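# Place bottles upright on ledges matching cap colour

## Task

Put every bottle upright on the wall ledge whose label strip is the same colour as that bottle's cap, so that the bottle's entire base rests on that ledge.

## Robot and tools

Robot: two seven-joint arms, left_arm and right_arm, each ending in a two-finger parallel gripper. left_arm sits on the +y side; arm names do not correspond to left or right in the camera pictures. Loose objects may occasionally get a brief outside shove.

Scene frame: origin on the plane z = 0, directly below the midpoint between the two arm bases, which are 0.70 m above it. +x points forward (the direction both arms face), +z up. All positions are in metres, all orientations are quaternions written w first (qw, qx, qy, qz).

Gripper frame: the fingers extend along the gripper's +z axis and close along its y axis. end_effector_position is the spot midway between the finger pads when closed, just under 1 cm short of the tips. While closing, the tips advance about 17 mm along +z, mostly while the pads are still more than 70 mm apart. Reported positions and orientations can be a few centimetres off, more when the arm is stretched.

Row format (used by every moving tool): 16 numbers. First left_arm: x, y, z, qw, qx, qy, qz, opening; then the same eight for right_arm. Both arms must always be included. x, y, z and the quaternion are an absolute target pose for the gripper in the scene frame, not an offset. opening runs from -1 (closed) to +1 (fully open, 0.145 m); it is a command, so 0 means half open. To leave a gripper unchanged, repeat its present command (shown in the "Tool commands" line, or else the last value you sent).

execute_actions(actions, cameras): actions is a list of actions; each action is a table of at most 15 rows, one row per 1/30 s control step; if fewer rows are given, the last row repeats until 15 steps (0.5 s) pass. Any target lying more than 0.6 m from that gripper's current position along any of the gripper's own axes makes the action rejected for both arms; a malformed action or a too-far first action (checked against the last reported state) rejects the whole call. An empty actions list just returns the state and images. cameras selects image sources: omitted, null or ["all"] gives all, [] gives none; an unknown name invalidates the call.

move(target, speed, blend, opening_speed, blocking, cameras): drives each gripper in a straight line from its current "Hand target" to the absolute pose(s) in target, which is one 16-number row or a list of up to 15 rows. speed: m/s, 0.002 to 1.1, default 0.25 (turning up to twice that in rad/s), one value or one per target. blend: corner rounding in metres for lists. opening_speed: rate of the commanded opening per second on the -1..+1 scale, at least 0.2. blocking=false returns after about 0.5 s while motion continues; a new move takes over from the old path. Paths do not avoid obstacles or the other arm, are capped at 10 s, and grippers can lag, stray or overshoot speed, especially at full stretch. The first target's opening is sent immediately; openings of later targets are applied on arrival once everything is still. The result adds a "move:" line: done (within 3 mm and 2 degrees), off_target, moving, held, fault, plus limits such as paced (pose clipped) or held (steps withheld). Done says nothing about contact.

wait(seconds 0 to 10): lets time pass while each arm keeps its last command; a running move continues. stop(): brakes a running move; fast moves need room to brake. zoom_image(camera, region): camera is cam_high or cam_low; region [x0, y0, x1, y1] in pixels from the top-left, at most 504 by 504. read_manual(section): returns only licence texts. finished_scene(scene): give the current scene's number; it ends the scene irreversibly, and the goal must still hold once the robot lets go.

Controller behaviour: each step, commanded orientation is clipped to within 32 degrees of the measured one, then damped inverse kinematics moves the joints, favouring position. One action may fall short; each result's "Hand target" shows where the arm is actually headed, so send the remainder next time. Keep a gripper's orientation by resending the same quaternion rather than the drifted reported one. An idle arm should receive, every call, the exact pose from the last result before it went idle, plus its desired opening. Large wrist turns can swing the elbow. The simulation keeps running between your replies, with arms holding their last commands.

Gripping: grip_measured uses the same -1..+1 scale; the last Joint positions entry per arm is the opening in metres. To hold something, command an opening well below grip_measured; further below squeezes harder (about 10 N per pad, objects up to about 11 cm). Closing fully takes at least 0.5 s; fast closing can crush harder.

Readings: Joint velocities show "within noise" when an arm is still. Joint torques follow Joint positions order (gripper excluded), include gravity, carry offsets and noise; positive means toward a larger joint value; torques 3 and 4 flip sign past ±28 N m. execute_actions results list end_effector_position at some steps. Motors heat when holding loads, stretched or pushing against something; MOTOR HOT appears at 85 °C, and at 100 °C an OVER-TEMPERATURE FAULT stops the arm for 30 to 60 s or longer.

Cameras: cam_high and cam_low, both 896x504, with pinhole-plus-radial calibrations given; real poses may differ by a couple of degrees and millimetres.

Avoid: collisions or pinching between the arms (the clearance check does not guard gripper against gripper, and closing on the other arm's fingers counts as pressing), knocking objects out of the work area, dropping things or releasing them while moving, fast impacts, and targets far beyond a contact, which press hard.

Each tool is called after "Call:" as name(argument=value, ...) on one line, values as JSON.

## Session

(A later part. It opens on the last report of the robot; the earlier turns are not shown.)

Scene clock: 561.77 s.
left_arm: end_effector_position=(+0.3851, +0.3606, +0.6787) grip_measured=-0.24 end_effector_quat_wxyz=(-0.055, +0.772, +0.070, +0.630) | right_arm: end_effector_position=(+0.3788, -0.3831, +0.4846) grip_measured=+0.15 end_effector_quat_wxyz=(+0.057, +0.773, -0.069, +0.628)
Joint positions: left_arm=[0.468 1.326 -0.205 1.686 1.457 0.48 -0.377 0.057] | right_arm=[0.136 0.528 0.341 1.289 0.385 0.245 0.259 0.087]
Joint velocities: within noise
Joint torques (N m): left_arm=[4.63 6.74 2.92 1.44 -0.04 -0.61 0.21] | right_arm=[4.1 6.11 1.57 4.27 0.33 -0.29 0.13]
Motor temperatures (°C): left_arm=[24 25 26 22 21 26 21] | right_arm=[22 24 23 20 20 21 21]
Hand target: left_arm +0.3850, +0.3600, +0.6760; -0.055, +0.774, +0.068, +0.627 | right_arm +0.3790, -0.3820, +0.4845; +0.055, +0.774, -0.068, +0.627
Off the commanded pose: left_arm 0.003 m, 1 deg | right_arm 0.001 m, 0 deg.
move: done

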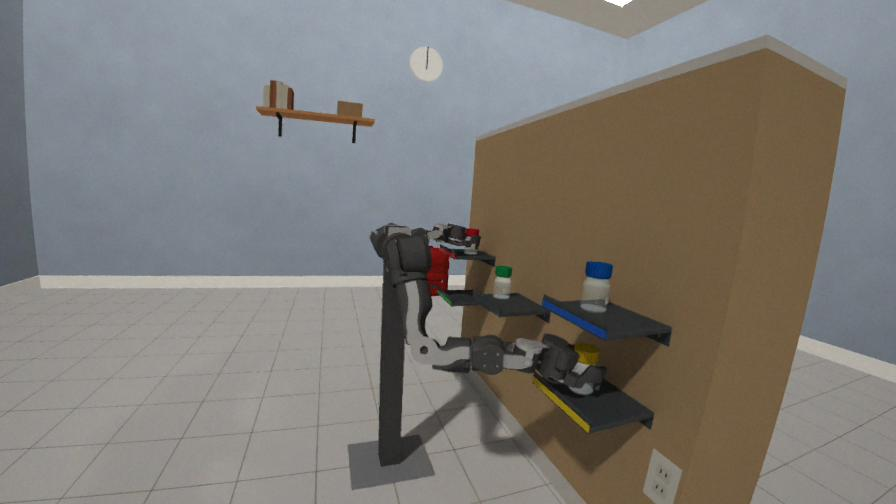

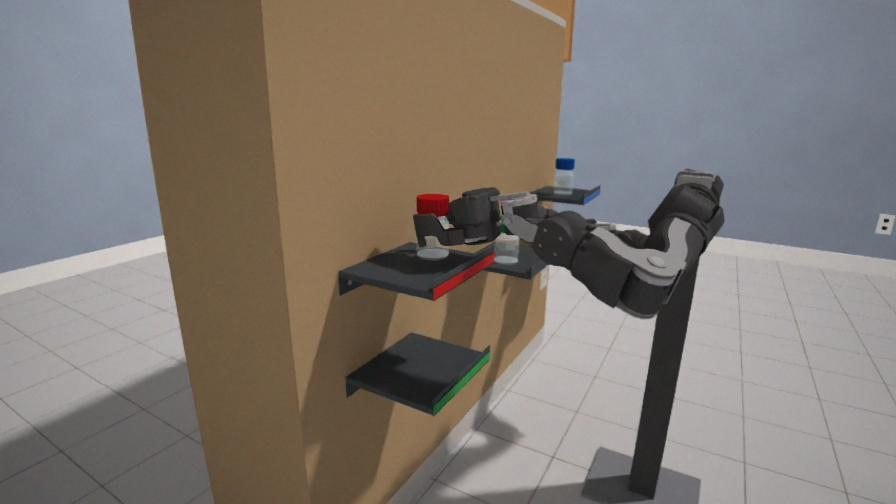

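Call:
move(target=[[0.385,0.36,0.678,-0.0549,0.7742,0.0678,0.6269,-0.5,0.30,-0.367,0.492,0.0549,0.7742,-0.0678,0.6269,0.2],[0.385,0.36,0.678,-0.0549,0.7742,0.0678,0.6269,0.15,0.25,-0.355,0.495,0.0549,0.7742,-0.0678,0.6269,0.2]], speed=0.08, opening_speed=0.4)

Call:
zoom_image(camera="cam_high", region=[510, 280, 660, 430])

Call:
zoom_image(camera="cam_low", region=[330, 140, 530, 320])

Scene clock: 576.33 s.
left_arm: end_effector_position=(+0.3850, +0.3606, +0.6787) grip_measured=+0.15 end_effector_quat_wxyz=(-0.056, +0.773, +0.069, +0.628) | right_arm: end_effector_position=(+0.2497, -0.3552, +0.4932) grip_measured=+0.20 end_effector_quat_wxyz=(+0.055, +0.776, -0.070, +0.624)
Joint positions: left_arm=[0.471 1.326 -0.205 1.686 1.457 0.487 -0.377 0.087] | right_arm=[-0.515 0.369 0.654 1.869 0.523 0.255 0.283 0.09]
Joint velocities: left_arm=[within noise] | right_arm=[-0.077 -0.033 0.007 -0.002 -0.051 -0.022 -0.168 0]
Joint torques (N m): left_arm=[6.24 6.37 3.08 1.32 -0.03 -0.51 0.18] | right_arm=[0.57 4.42 2.69 4.1 0.35 -0.51 0.14]
Motor temperatures (°C): left_arm=[24 26 26 22 21 25 21] | right_arm=[22 24 23 21 20 21 21]
Hand target: left_arm +0.3850, +0.3600, +0.6781; -0.055, +0.774, +0.068, +0.627 | right_arm +0.2500, -0.3550, +0.4949; +0.055, +0.774, -0.068, +0.627
Off the commanded pose: left_arm 0.001 m, 0 deg | right_arm 0.002 m, 0 deg.
move: done

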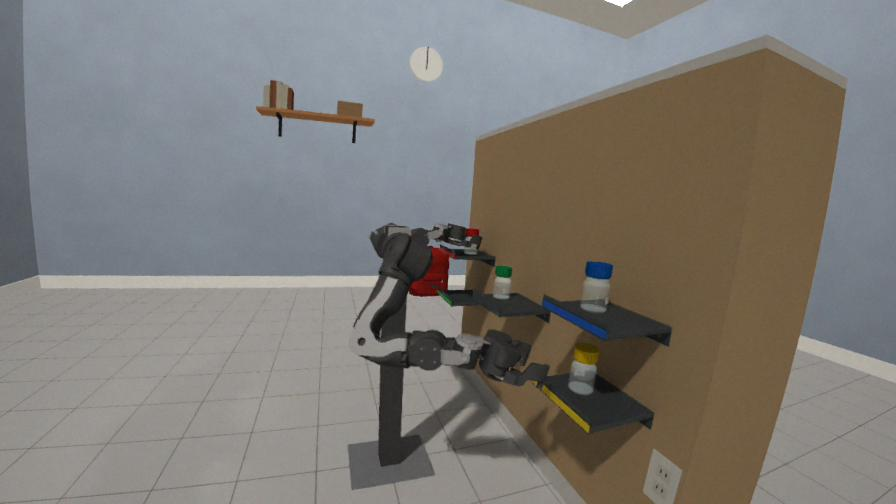

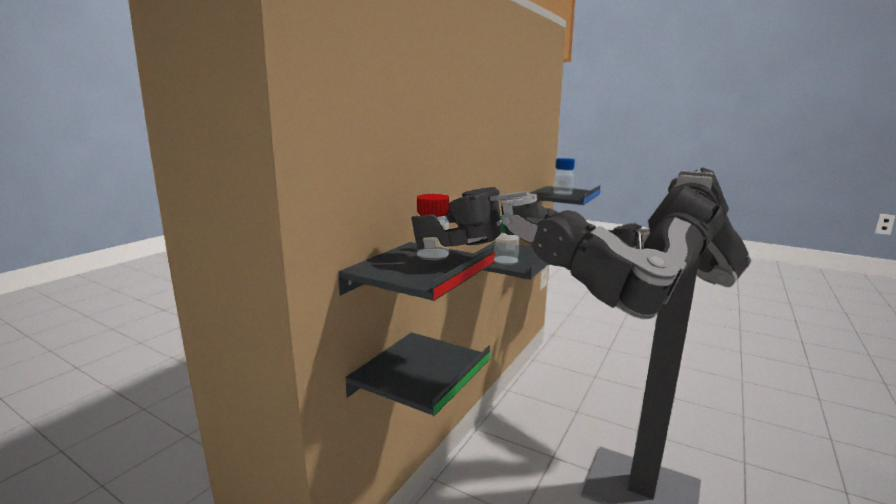

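Scaled by 3.360 from the camera's 896x504 image, which has a finer 1280x720 frame.

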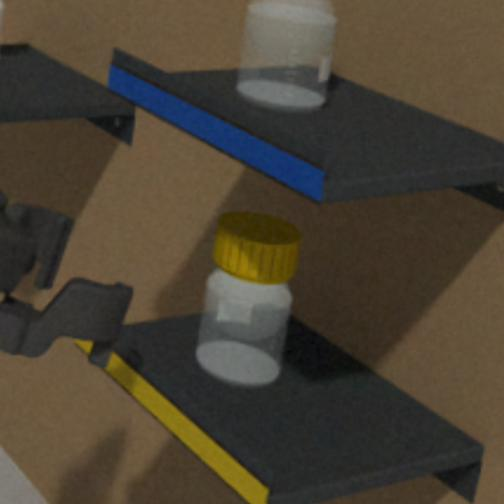

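Scaled by 2.520 from the camera's 896x504 image, which has a finer 1280x720 frame.

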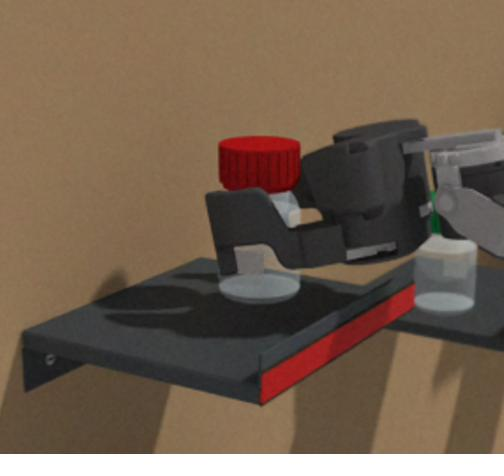

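Call:
move(target=[[0.31,0.347,0.685,-0.0549,0.7742,0.0678,0.6269,0.15,0.25,-0.355,0.495,0.0549,0.7742,-0.0678,0.6269,0.2],[0.285,0.29,0.72,0,0.7771,0,0.6293,0.2,0.25,-0.355,0.495,0.0549,0.7742,-0.0678,0.6269,0.2],[0.295,0.18,0.70,0.1092,0.7653,-0.1349,0.6197,0.2,0.25,-0.355,0.495,0.0549,0.7742,-0.0678,0.6269,0.2],[0.30,0.085,0.63,0.1092,0.7653,-0.1349,0.6197,0.24,0.25,-0.355,0.495,0.0549,0.7742,-0.0678,0.6269,0.2]], speed=0.12, blend=[0.005,0.01,0.01,0])

Call:
zoom_image(camera="cam_low", region=[400, 160, 600, 320])

Call:
zoom_image(camera="cam_high", region=[440, 220, 560, 330])

Scene clock: 607.83 s.
left_arm: end_effector_position=(+0.2989, +0.0837, +0.6303) grip_measured=+0.24 end_effector_quat_wxyz=(+0.111, +0.765, -0.138, +0.619) | right_arm: end_effector_position=(+0.2497, -0.3552, +0.4932) grip_measured=+0.20 end_effector_quat_wxyz=(+0.055, +0.776, -0.070, +0.624)
Joint positions: left_arm=[0.406 0.719 -0.507 2.422 1.234 0.736 -0.843 0.093] | right_arm=[-0.515 0.369 0.654 1.869 0.523 0.255 0.283 0.09]
Joint velocities: within noise
Joint torques (N m): left_arm=[4.87 1.54 1.76 1.96 -0.21 -0.52 -0.03] | right_arm=[0.59 4.42 2.84 4.04 0.37 -0.52 0.13]
Motor temperatures (°C): left_arm=[24 25 26 22 21 25 21] | right_arm=[21 24 23 21 20 21 21]
Hand target: left_arm +0.3000, +0.0850, +0.6300; +0.109, +0.765, -0.135, +0.620 | right_arm +0.2500, -0.3550, +0.4949; +0.055, +0.774, -0.068, +0.627
Off the commanded pose: left_arm 0.002 m, 0 deg | right_arm 0.002 m, 0 deg.
move: done; blend cut to 0 m at target 2; target 2's new opening was sent with left_arm's hand 0.001 m and 5 deg from that target

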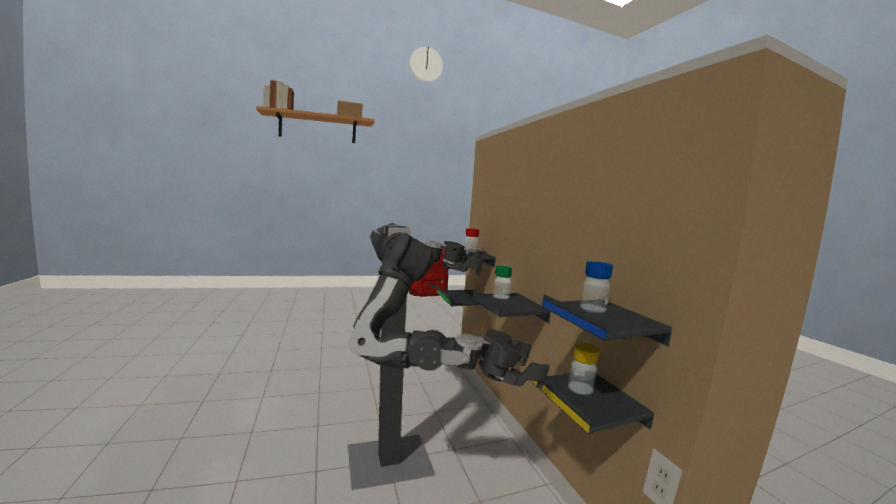

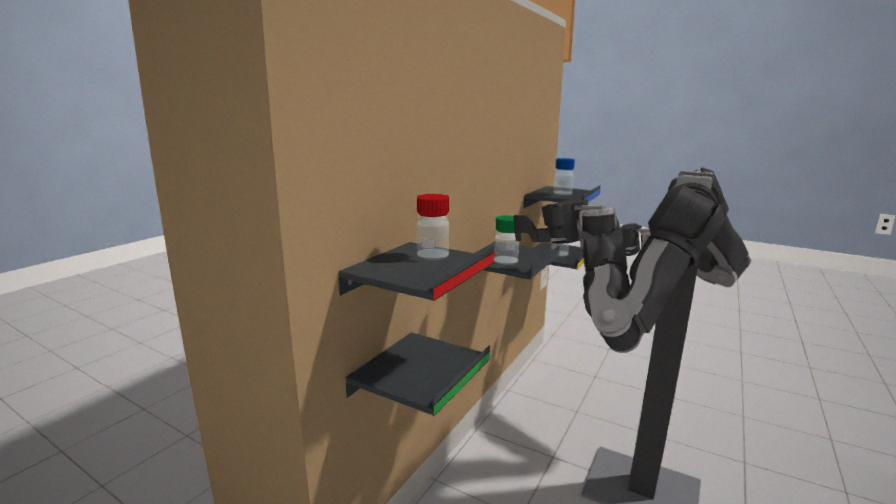

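Scaled by 2.520 from the camera's 896x504 image, which has a finer 1280x720 frame.

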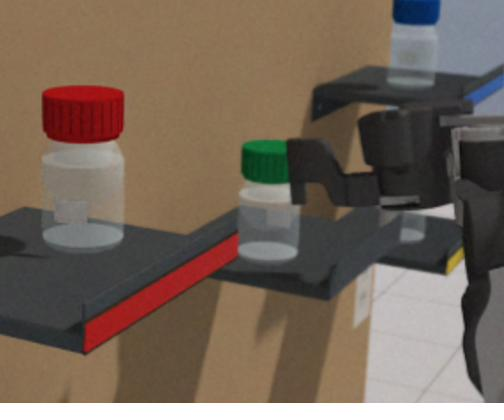

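Scaled by 4.200 from the camera's 896x504 image, which has a finer 1280x720 frame.

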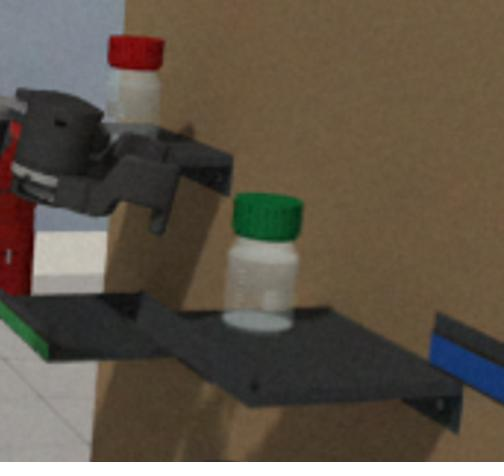

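Call:
move(target=[[0.318,0.072,0.592,0.1092,0.7653,-0.1349,0.6197,0.35,0.25,-0.355,0.495,0.0549,0.7742,-0.0678,0.6269,0.2],[0.376,0.051,0.583,0.1092,0.7653,-0.1349,0.6197,0.35,0.25,-0.355,0.495,0.0549,0.7742,-0.0678,0.6269,0.2]], speed=0.07)

Call:
zoom_image(camera="cam_low", region=[400, 160, 600, 320])

Call:
zoom_image(camera="cam_high", region=[440, 220, 560, 330])

Scene clock: 619.57 s.
left_arm: end_effector_position=(+0.3763, +0.0523, +0.5847) grip_measured=+0.35 end_effector_quat_wxyz=(+0.108, +0.765, -0.133, +0.621) | right_arm: end_effector_position=(+0.2497, -0.3552, +0.4932) grip_measured=+0.20 end_effector_quat_wxyz=(+0.055, +0.776, -0.070, +0.624)
Joint positions: left_arm=[0.59 0.541 -0.768 1.954 0.972 0.54 -0.64 0.101] | right_arm=[-0.515 0.369 0.654 1.869 0.523 0.255 0.283 0.09]
Joint velocities: within noise
Joint torques (N m): left_arm=[7.08 0.62 1.46 3.03 -0.19 -0.61 0.23] | right_arm=[0.41 4.58 2.84 4.07 0.35 -0.53 0.14]
Motor temperatures (°C): left_arm=[24 24 25 22 21 25 21] | right_arm=[21 24 23 21 20 21 21]
Hand target: left_arm +0.3760, +0.0511, +0.5830; +0.109, +0.765, -0.135, +0.620 | right_arm +0.2500, -0.3550, +0.4949; +0.055, +0.774, -0.068, +0.627
Off the commanded pose: left_arm 0.002 m, 0 deg | right_arm 0.002 m, 0 deg.
move: done

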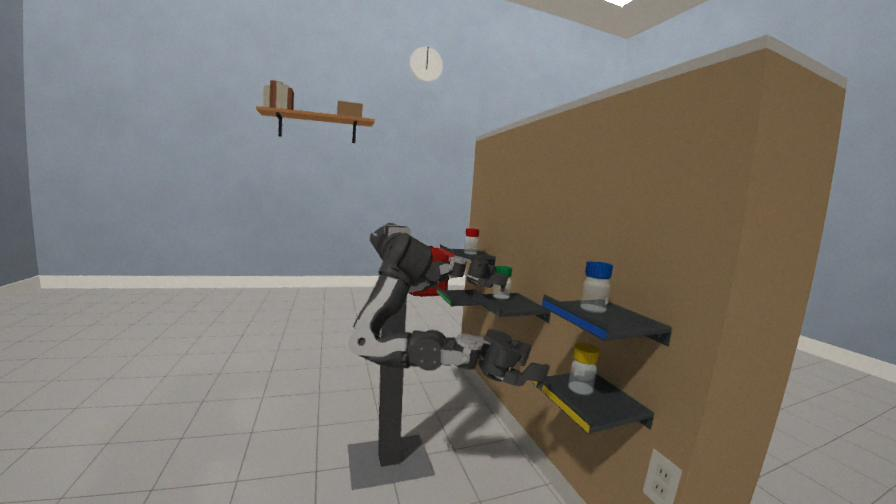

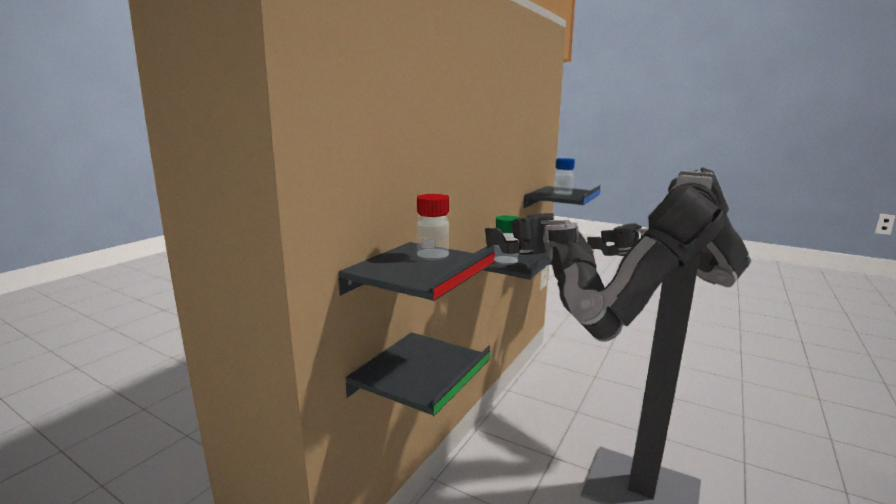

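Scaled by 2.520 from the camera's 896x504 image, which has a finer 1280x720 frame.

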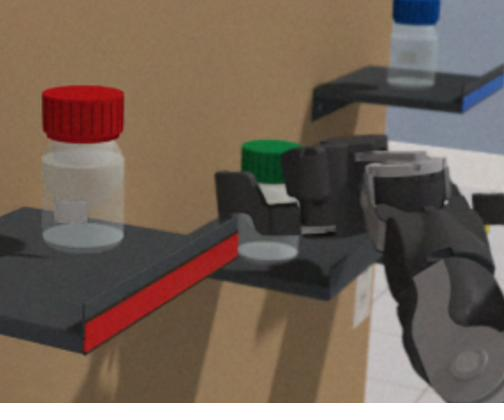

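Scaled by 4.200 from the camera's 896x504 image, which has a finer 1280x720 frame.

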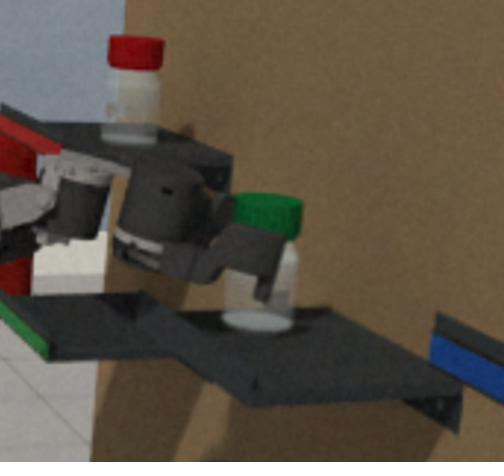

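Call:
move(target=[[0.376,0.051,0.582,0.1092,0.7653,-0.1349,0.6197,-0.5,0.25,-0.355,0.495,0.0549,0.7742,-0.0678,0.6269,0.2],[0.374,0.051,0.66,0.1092,0.7653,-0.1349,0.6197,-0.5,0.25,-0.355,0.495,0.0549,0.7742,-0.0678,0.6269,0.2]], speed=0.06, opening_speed=0.4)

Call:
zoom_image(camera="cam_low", region=[400, 160, 600, 320])

Call:
zoom_image(camera="cam_high", region=[440, 220, 560, 330])

Scene clock: 631.93 s.
left_arm: end_effector_position=(+0.3743, +0.0506, +0.6603) grip_measured=-0.24 end_effector_quat_wxyz=(+0.112, +0.765, -0.135, +0.619) | right_arm: end_effector_position=(+0.2497, -0.3552, +0.4932) grip_measured=+0.20 end_effector_quat_wxyz=(+0.055, +0.776, -0.070, +0.624)
Joint positions: left_arm=[0.826 0.498 -0.68 2.032 1.294 0.782 -0.854 0.058] | right_arm=[-0.515 0.369 0.654 1.869 0.523 0.255 0.283 0.09]
Joint velocities: within noise
Joint torques (N m): left_arm=[7.79 0.75 1.74 2.97 -0.23 -0.43 -0.05] | right_arm=[0.62 4.58 2.8 4.03 0.36 -0.53 0.13]
Motor temperatures (°C): left_arm=[25 24 25 22 21 25 21] | right_arm=[21 24 23 21 20 21 21]
Hand target: left_arm +0.3740, +0.0510, +0.6600; +0.109, +0.765, -0.135, +0.620 | right_arm +0.2500, -0.3550, +0.4949; +0.055, +0.774, -0.068, +0.627
Off the commanded pose: left_arm 0.001 m, 0 deg | right_arm 0.002 m, 0 deg.
joint sent to its limit (left arm) — joint 6 (wrist pitch), upper limit. The joint targets still meet the commanded pose.
move: done

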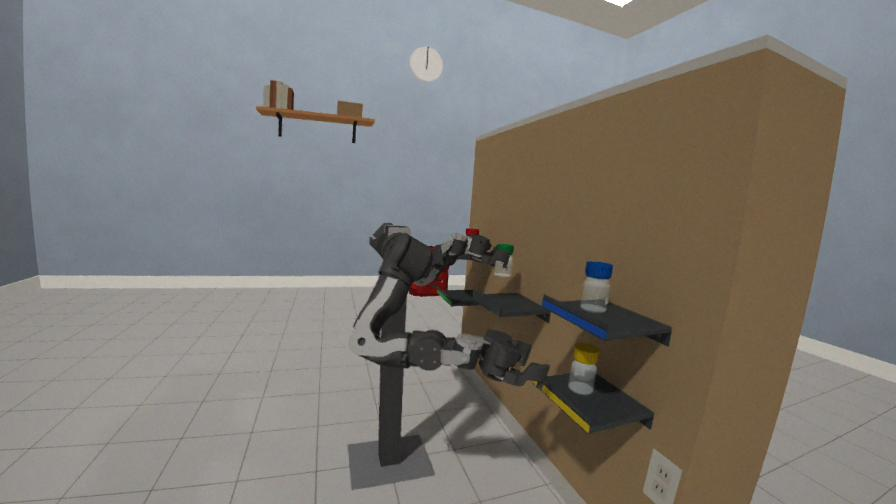

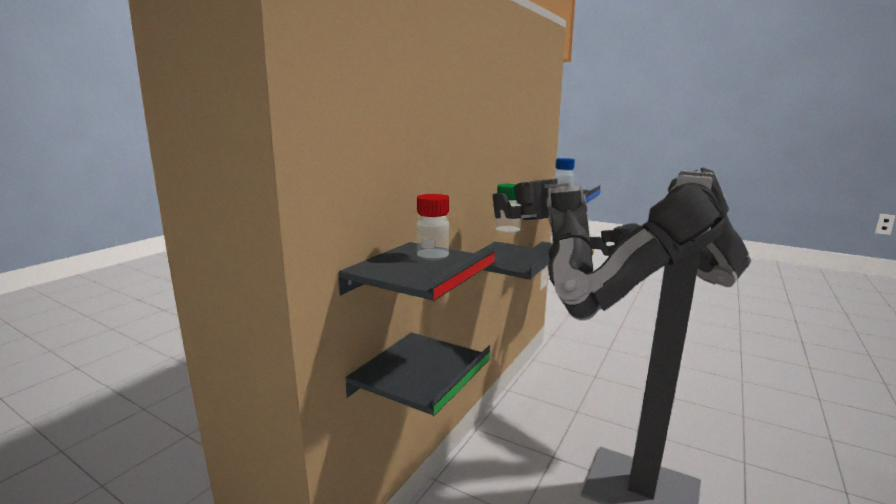

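Scaled by 2.520 from the camera's 896x504 image, which has a finer 1280x720 frame.

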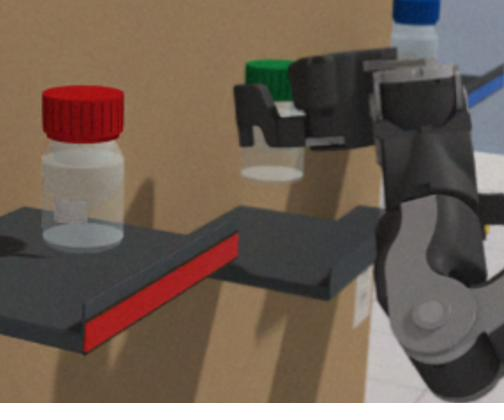

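Scaled by 4.200 from the camera's 896x504 image, which has a finer 1280x720 frame.

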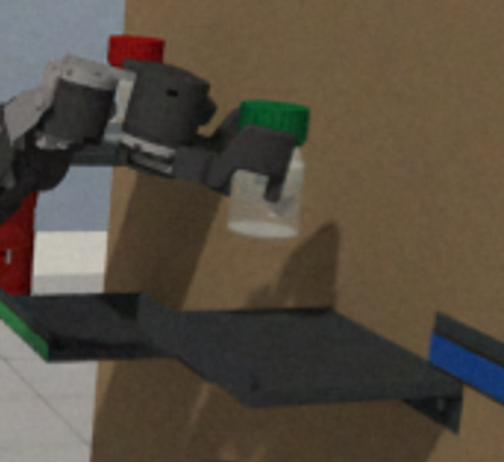

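Call:
move(target=[[0.31,0.085,0.70,0.1092,0.7653,-0.1349,0.6197,-0.5,0.25,-0.355,0.495,0.0549,0.7742,-0.0678,0.6269,0.2],[0.295,0.17,0.735,0.1092,0.7653,-0.1349,0.6197,-0.5,0.25,-0.355,0.495,0.0549,0.7742,-0.0678,0.6269,0.2],[0.285,0.28,0.77,0,0.7771,0,0.6293,-0.5,0.25,-0.355,0.495,0.0549,0.7742,-0.0678,0.6269,0.2],[0.245,0.345,0.735,0,0.7771,0,0.6293,-0.5,0.25,-0.355,0.495,0.0549,0.7742,-0.0678,0.6269,0.2]], speed=0.11, blend=[0.015,0.015,0.01,0])

Call:
zoom_image(camera="cam_low", region=[400, 110, 640, 320])

Scene clock: 644.93 s.
left_arm: end_effector_position=(+0.2455, +0.3458, +0.7337) grip_measured=-0.24 end_effector_quat_wxyz=(+0.000, +0.758, +0.002, +0.652) | right_arm: end_effector_position=(+0.2497, -0.3552, +0.4932) grip_measured=+0.20 end_effector_quat_wxyz=(+0.055, +0.776, -0.070, +0.624)
Joint positions: left_arm=[-0.94 1.038 1.571 2.094 1.566 0.781 0.007 0.058] | right_arm=[-0.515 0.369 0.654 1.869 0.523 0.255 0.283 0.09]
Joint velocities: within noise
Joint torques (N m): left_arm=[0.94 4.44 3.07 0.51 0.09 -0.6 0.2] | right_arm=[0.51 4.58 2.91 4.07 0.36 -0.5 0.14]
Motor temperatures (°C): left_arm=[25 24 25 22 21 25 21] | right_arm=[21 24 23 21 20 21 21]
Hand target: left_arm +0.2452, +0.3450, +0.7346; +0.000, +0.758, +0.000, +0.653 | right_arm +0.2500, -0.3550, +0.4949; +0.055, +0.774, -0.068, +0.627
Off the commanded pose: left_arm 0.002 m, 3 deg | right_arm 0.002 m, 0 deg.
joint sent to its limit (left arm) — joint 3 (upper arm roll), upper limit; joint 6 (wrist pitch), upper limit. The joint targets are off in orientation, not in position.
move: off_target (left_arm)

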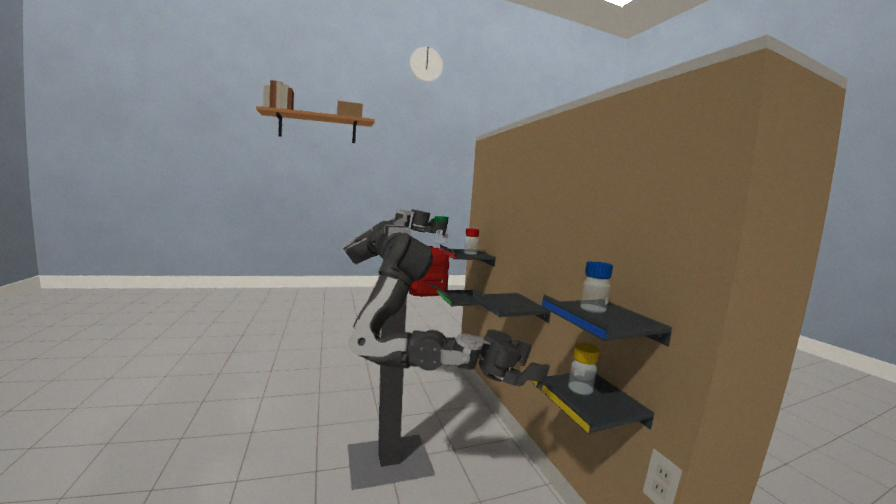

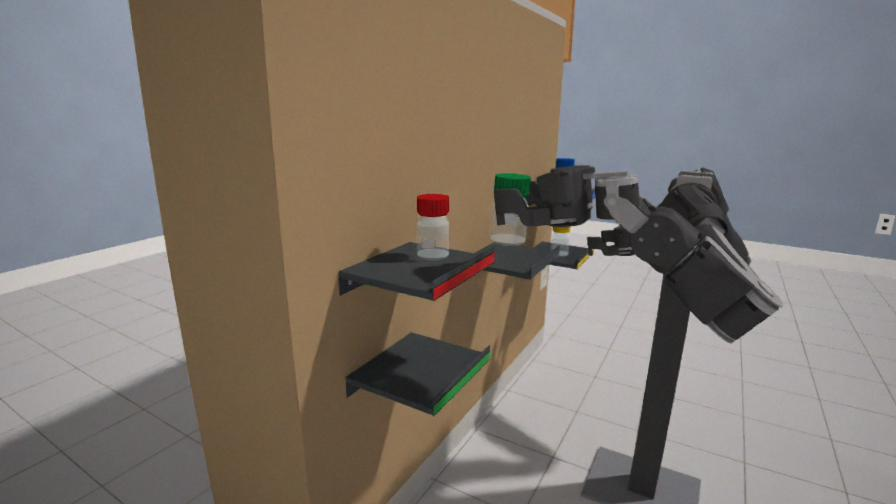

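Scaled by 2.100 from the camera's 896x504 image, which has a finer 1280x720 frame.

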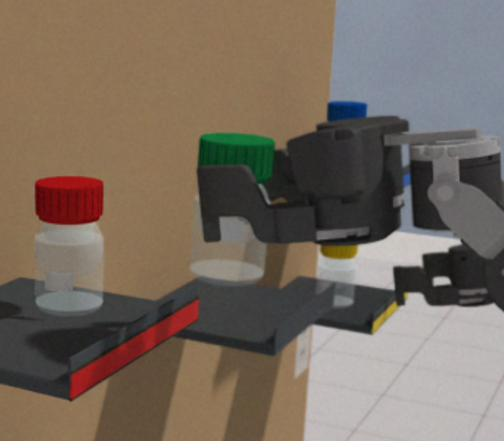

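Call:
move(target=[[0.238,0.345,0.62,0,0.7771,0,0.6293,-0.5,0.25,-0.355,0.495,0.0549,0.7742,-0.0678,0.6269,0.2],[0.245,0.338,0.526,0,0.7771,0,0.6293,-0.5,0.25,-0.355,0.495,0.0549,0.7742,-0.0678,0.6269,0.2],[0.385,0.36,0.526,-0.0549,0.7742,0.0678,0.6269,-0.5,0.25,-0.355,0.495,0.0549,0.7742,-0.0678,0.6269,0.2]], speed=0.1, blend=[0.01,0.005,0])

Call:
zoom_image(camera="cam_low", region=[330, 240, 530, 420])

Call:
zoom_image(camera="cam_high", region=[420, 220, 520, 320])

Scene clock: 663.17 s.
left_arm: end_effector_position=(+0.3852, +0.3594, +0.5277) grip_measured=-0.24 end_effector_quat_wxyz=(-0.054, +0.774, +0.065, +0.627) | right_arm: end_effector_position=(+0.2497, -0.3552, +0.4932) grip_measured=+0.20 end_effector_quat_wxyz=(+0.055, +0.776, -0.070, +0.624)
Joint positions: left_arm=[0.091 0.792 0.071 1.495 0.793 0.297 -0.067 0.058] | right_arm=[-0.515 0.369 0.654 1.869 0.523 0.255 0.283 0.09]
Joint velocities: within noise
Joint torques (N m): left_arm=[5.53 5.16 2.17 3.45 0.05 -0.81 -0.03] | right_arm=[0.57 4.55 2.76 4.04 0.36 -0.52 0.16]
Motor temperatures (°C): left_arm=[24 24 25 22 21 25 21] | right_arm=[21 24 23 21 20 21 21]
Hand target: left_arm +0.3850, +0.3599, +0.5259; -0.055, +0.774, +0.068, +0.627 | right_arm +0.2500, -0.3550, +0.4949; +0.055, +0.774, -0.068, +0.627
Off the commanded pose: left_arm 0.002 m, 0 deg | right_arm 0.002 m, 0 deg.
move: done

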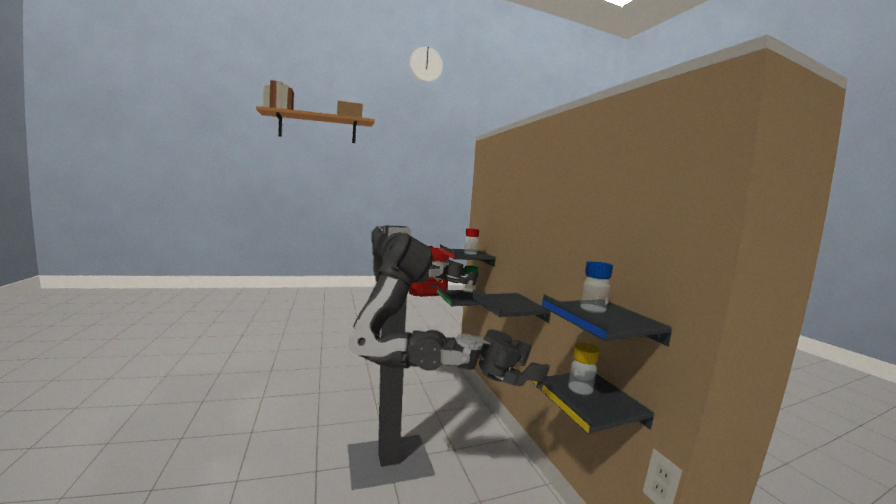

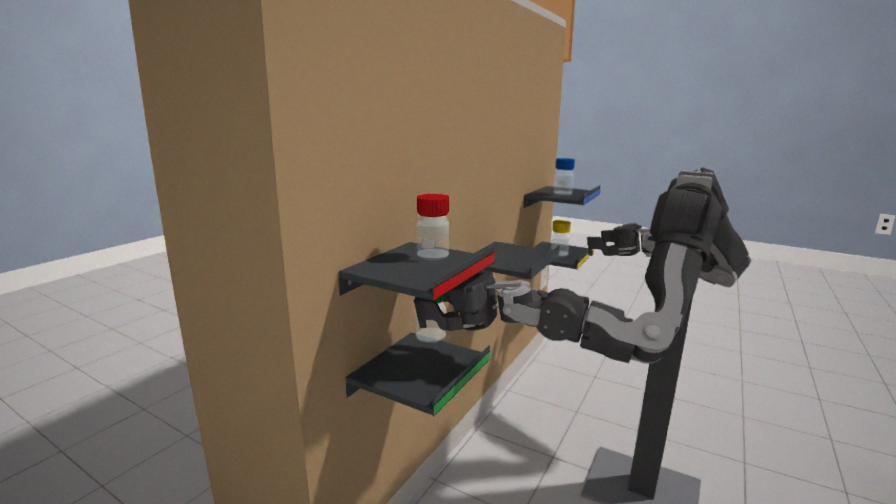

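Scaled by 2.520 from the camera's 896x504 image, which has a finer 1280x720 frame.

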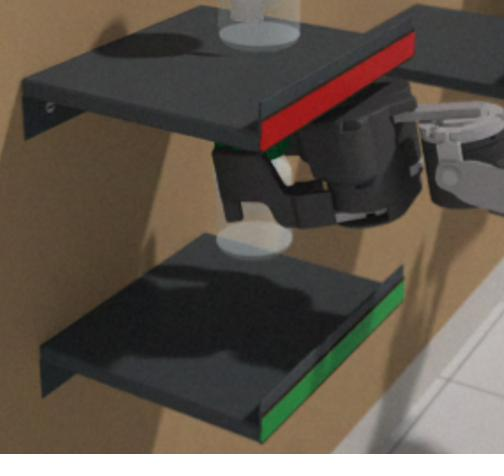

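Scaled by 5.040 from the camera's 896x504 image, which has a finer 1280x720 frame.

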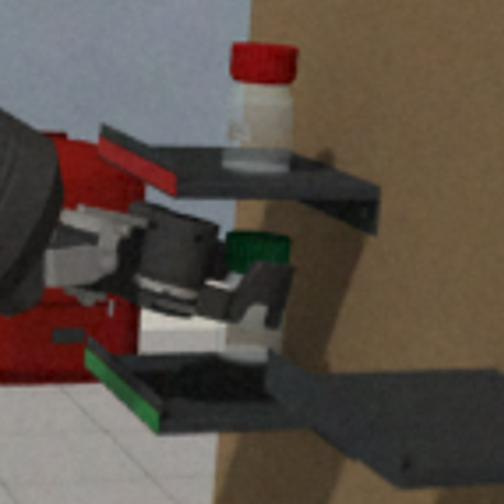

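Lower.

Call:
move(target=[[0.385,0.362,0.500,-0.0549,0.7742,0.0678,0.6269,-0.5,0.25,-0.355,0.495,0.0549,0.7742,-0.0678,0.6269,0.2],[0.385,0.362,0.489,-0.0549,0.7742,0.0678,0.6269,-0.5,0.25,-0.355,0.495,0.0549,0.7742,-0.0678,0.6269,0.2]], speed=[0.06,0.02], cameras=["cam_low"])

Call:
zoom_image(camera="cam_low", region=[330, 240, 530, 420])

Scene clock: 671.90 s.
left_arm: end_effector_position=(+0.3852, +0.3637, +0.4935) grip_measured=-0.24 end_effector_quat_wxyz=(-0.058, +0.770, +0.068, +0.631) | right_arm: end_effector_position=(+0.2497, -0.3552, +0.4932) grip_measured=+0.20 end_effector_quat_wxyz=(+0.055, +0.776, -0.070, +0.624)
Joint positions: left_arm=[0.09 0.747 0.017 1.368 0.744 0.15 -0.03 0.058] | right_arm=[-0.515 0.369 0.654 1.869 0.523 0.255 0.283 0.09]
Joint velocities: within noise
Joint torques (N m): left_arm=[5.82 5.13 1.17 3.03 0.16 -0.56 0.2] | right_arm=[0.36 4.47 2.85 3.97 0.35 -0.5 0.12]
Motor temperatures (°C): left_arm=[24 24 25 22 21 26 21] | right_arm=[21 24 23 21 20 21 21]
Hand target: left_arm +0.3850, +0.3619, +0.4890; -0.055, +0.774, +0.068, +0.627 | right_arm +0.2500, -0.3550, +0.4949; +0.055, +0.774, -0.068, +0.627
Off the commanded pose: left_arm 0.005 m, 1 deg | right_arm 0.002 m, 0 deg.
move: off_target (left_arm)
Images, in order (width x height): cam_low 896x504.

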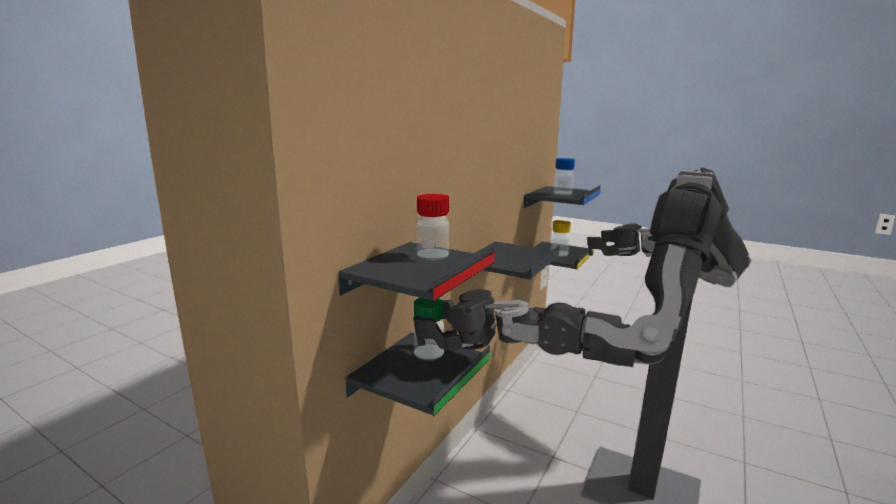

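Scaled by 2.520 from the camera's 896x504 image, which has a finer 1280x720 frame.

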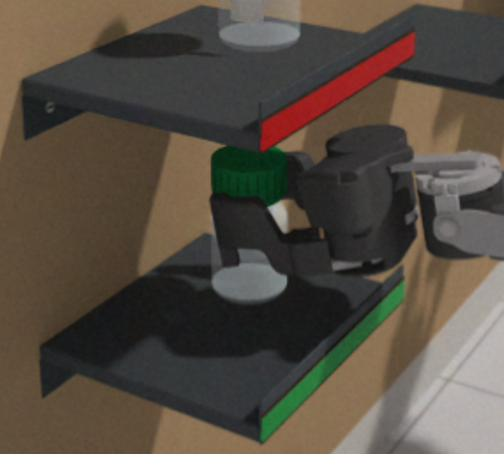

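Call:
move(target=[[0.385,0.362,0.484,-0.0549,0.7742,0.0678,0.6269,-0.5,0.25,-0.355,0.495,0.0549,0.7742,-0.0678,0.6269,0.2]], speed=0.015, cameras=["cam_low"])

Call:
zoom_image(camera="cam_low", region=[380, 280, 500, 400])

Scene clock: 684.23 s.
left_arm: end_effector_position=(+0.3865, +0.3634, +0.4931) grip_measured=-0.24 end_effector_quat_wxyz=(-0.058, +0.764, +0.067, +0.639) | right_arm: end_effector_position=(+0.2497, -0.3552, +0.4932) grip_measured=+0.20 end_effector_quat_wxyz=(+0.055, +0.776, -0.070, +0.624)
Joint positions: left_arm=[0.096 0.747 0.001 1.353 0.747 0.115 -0.03 0.058] | right_arm=[-0.515 0.369 0.654 1.869 0.523 0.255 0.283 0.09]
Joint velocities: within noise
Joint torques (N m): left_arm=[4.87 5.42 0.65 2.51 0.21 -0.2 0.18] | right_arm=[0.41 4.5 2.8 4.1 0.36 -0.52 0.12]
Motor temperatures (°C): left_arm=[24 25 24 22 21 25 21] | right_arm=[21 24 23 21 20 21 21]
Hand target: left_arm +0.3848, +0.3619, +0.4840; -0.055, +0.774, +0.068, +0.627 | right_arm +0.2500, -0.3550, +0.4949; +0.055, +0.774, -0.068, +0.627
Off the commanded pose: left_arm 0.009 m, 2 deg | right_arm 0.002 m, 0 deg.
move: off_target (left_arm)
Images, in order (width x height): cam_low 896x504.

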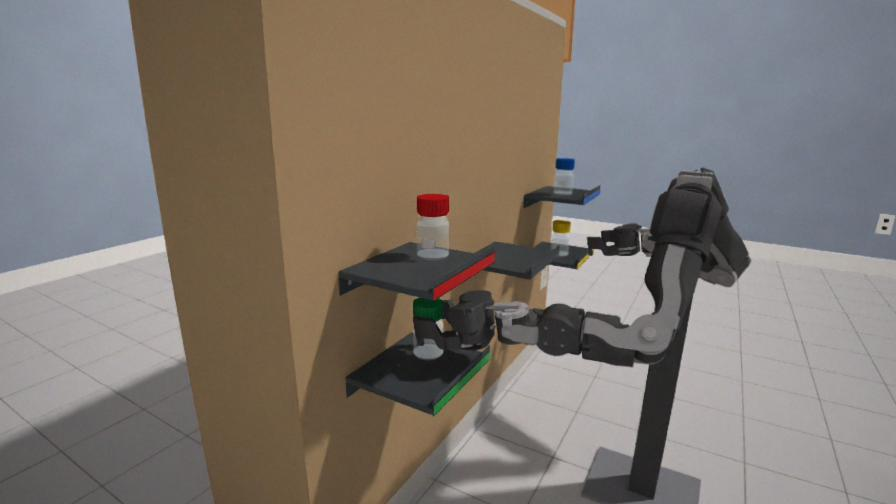

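Scaled by 4.200 from the camera's 896x504 image, which has a finer 1280x720 frame.

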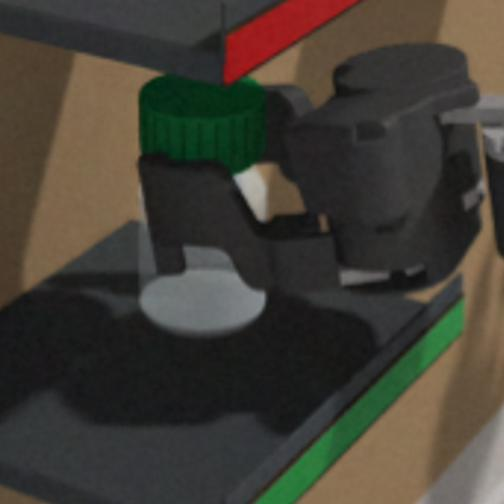

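Call:
move(target=[[0.386,0.362,0.4925,-0.0549,0.7742,0.0678,0.6269,-0.5,0.25,-0.355,0.495,0.0549,0.7742,-0.0678,0.6269,0.2],[0.386,0.362,0.4925,-0.0549,0.7742,0.0678,0.6269,0.2,0.25,-0.355,0.495,0.0549,0.7742,-0.0678,0.6269,0.2]], speed=0.03, opening_speed=0.5)

Scene clock: 711.83 s.
left_arm: end_effector_position=(+0.3861, +0.3622, +0.4924) grip_measured=+0.20 end_effector_quat_wxyz=(-0.055, +0.774, +0.067, +0.628) | right_arm: end_effector_position=(+0.2497, -0.3552, +0.4932) grip_measured=+0.20 end_effector_quat_wxyz=(+0.055, +0.776, -0.070, +0.624)
Joint positions: left_arm=[0.096 0.756 0.001 1.367 0.759 0.156 -0.034 0.09] | right_arm=[-0.515 0.369 0.654 1.869 0.523 0.255 0.283 0.09]
Joint velocities: within noise
Joint torques (N m): left_arm=[5.74 6.08 2.3 4.78 0.16 -0.53 0.05] | right_arm=[0.49 4.44 2.84 4 0.33 -0.53 0.12]
Motor temperatures (°C): left_arm=[24 25 24 22 21 25 21] | right_arm=[21 24 23 22 20 21 21]
Hand target: left_arm +0.3860, +0.3619, +0.4925; -0.055, +0.774, +0.068, +0.627 | right_arm +0.2500, -0.3550, +0.4949; +0.055, +0.774, -0.068, +0.627
Off the commanded pose: left_arm 0.000 m, 0 deg | right_arm 0.002 m, 0 deg.
move: done

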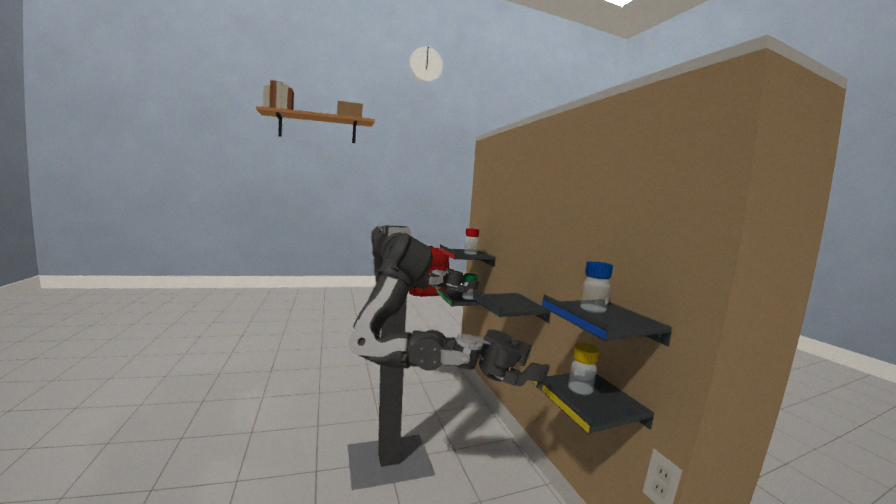

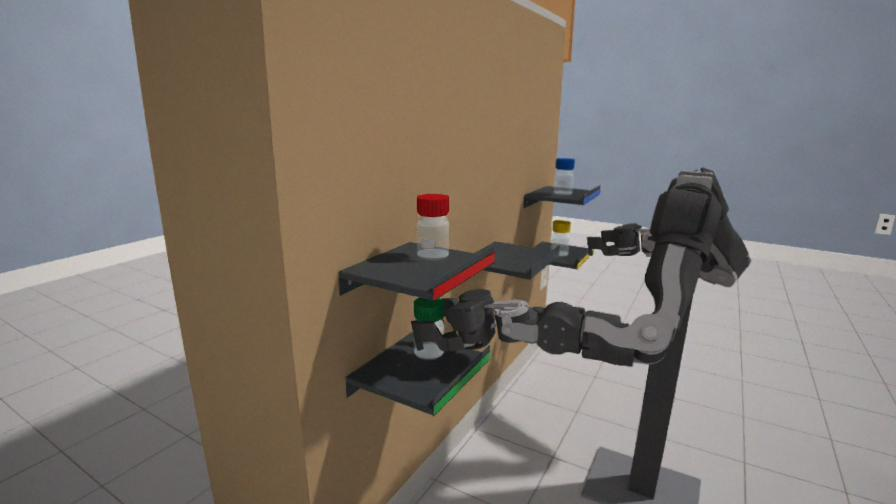

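Call:
move(target=[[0.31,0.349,0.499,-0.0549,0.7742,0.0678,0.6269,0.2,0.25,-0.355,0.495,0.0549,0.7742,-0.0678,0.6269,0.2],[0.245,0.337,0.505,-0.0549,0.7742,0.0678,0.6269,0.2,0.25,-0.355,0.495,0.0549,0.7742,-0.0678,0.6269,0.2]], speed=0.08, blend=0.01)

Call:
zoom_image(camera="cam_low", region=[330, 140, 620, 420])

Call:
zoom_image(camera="cam_high", region=[430, 210, 680, 440])

Scene clock: 721.20 s.
left_arm: end_effector_position=(+0.2445, +0.3380, +0.5038) grip_measured=+0.20 end_effector_quat_wxyz=(-0.057, +0.775, +0.069, +0.625) | right_arm: end_effector_position=(+0.2497, -0.3552, +0.4932) grip_measured=+0.20 end_effector_quat_wxyz=(+0.055, +0.776, -0.070, +0.624)
Joint positions: left_arm=[-0.78 0.638 0.501 1.982 0.811 0.062 -0.062 0.09] | right_arm=[-0.515 0.369 0.654 1.869 0.523 0.255 0.283 0.09]
Joint velocities: within noise
Joint torques (N m): left_arm=[0.41 3.94 2.32 4.52 0.16 -0.71 0.21] | right_arm=[0.41 4.44 2.81 4.05 0.34 -0.52 0.13]
Motor temperatures (°C): left_arm=[24 25 24 22 21 25 21] | right_arm=[21 24 23 22 20 21 21]
Hand target: left_arm +0.2450, +0.3370, +0.5050; -0.055, +0.774, +0.068, +0.627 | right_arm +0.2500, -0.3550, +0.4949; +0.055, +0.774, -0.068, +0.627
Off the commanded pose: left_arm 0.002 m, 0 deg | right_arm 0.002 m, 0 deg.
move: done

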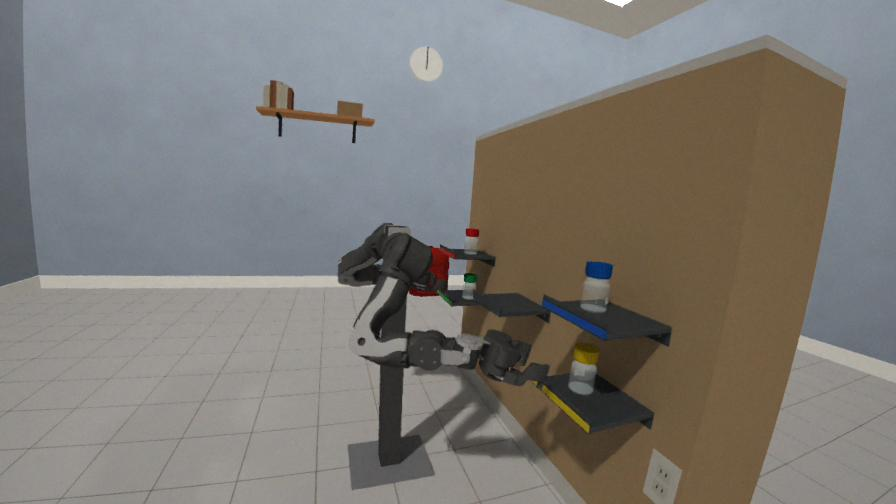

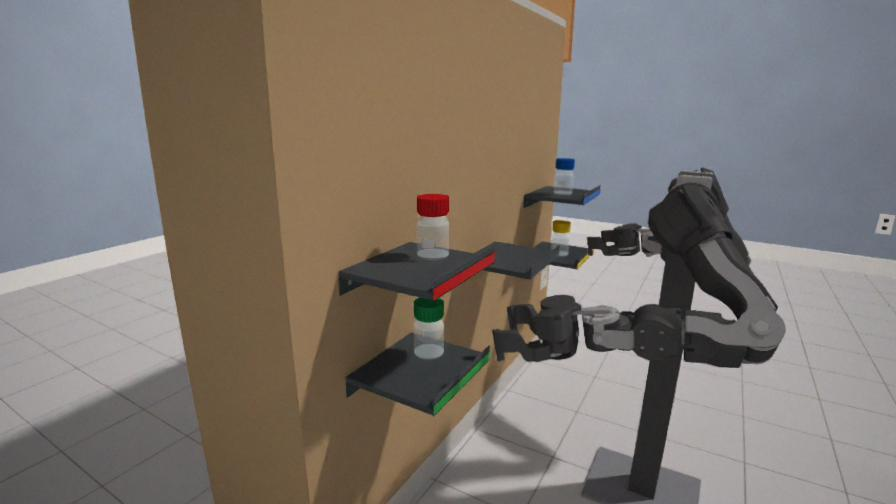

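Scaled by 1.738 from the camera's 896x504 image, which has a finer 1280x720 frame.

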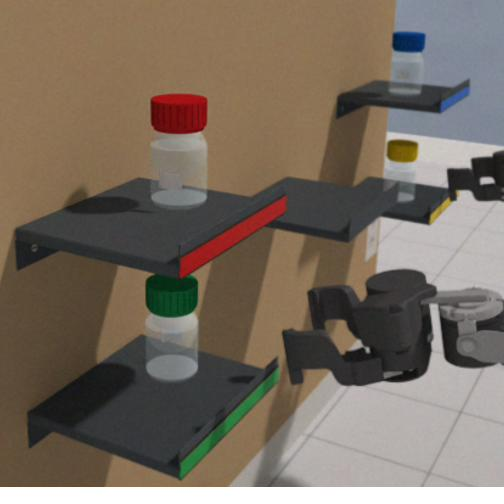

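Scaled by 2.016 from the camera's 896x504 image, which has a finer 1280x720 frame.

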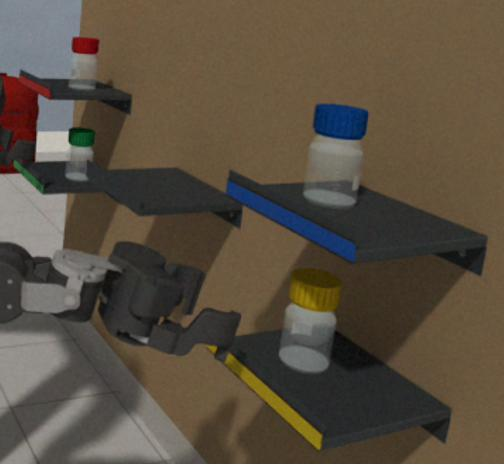

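Call:
finished_scene(scene=2)

The scene is finished: the task was done.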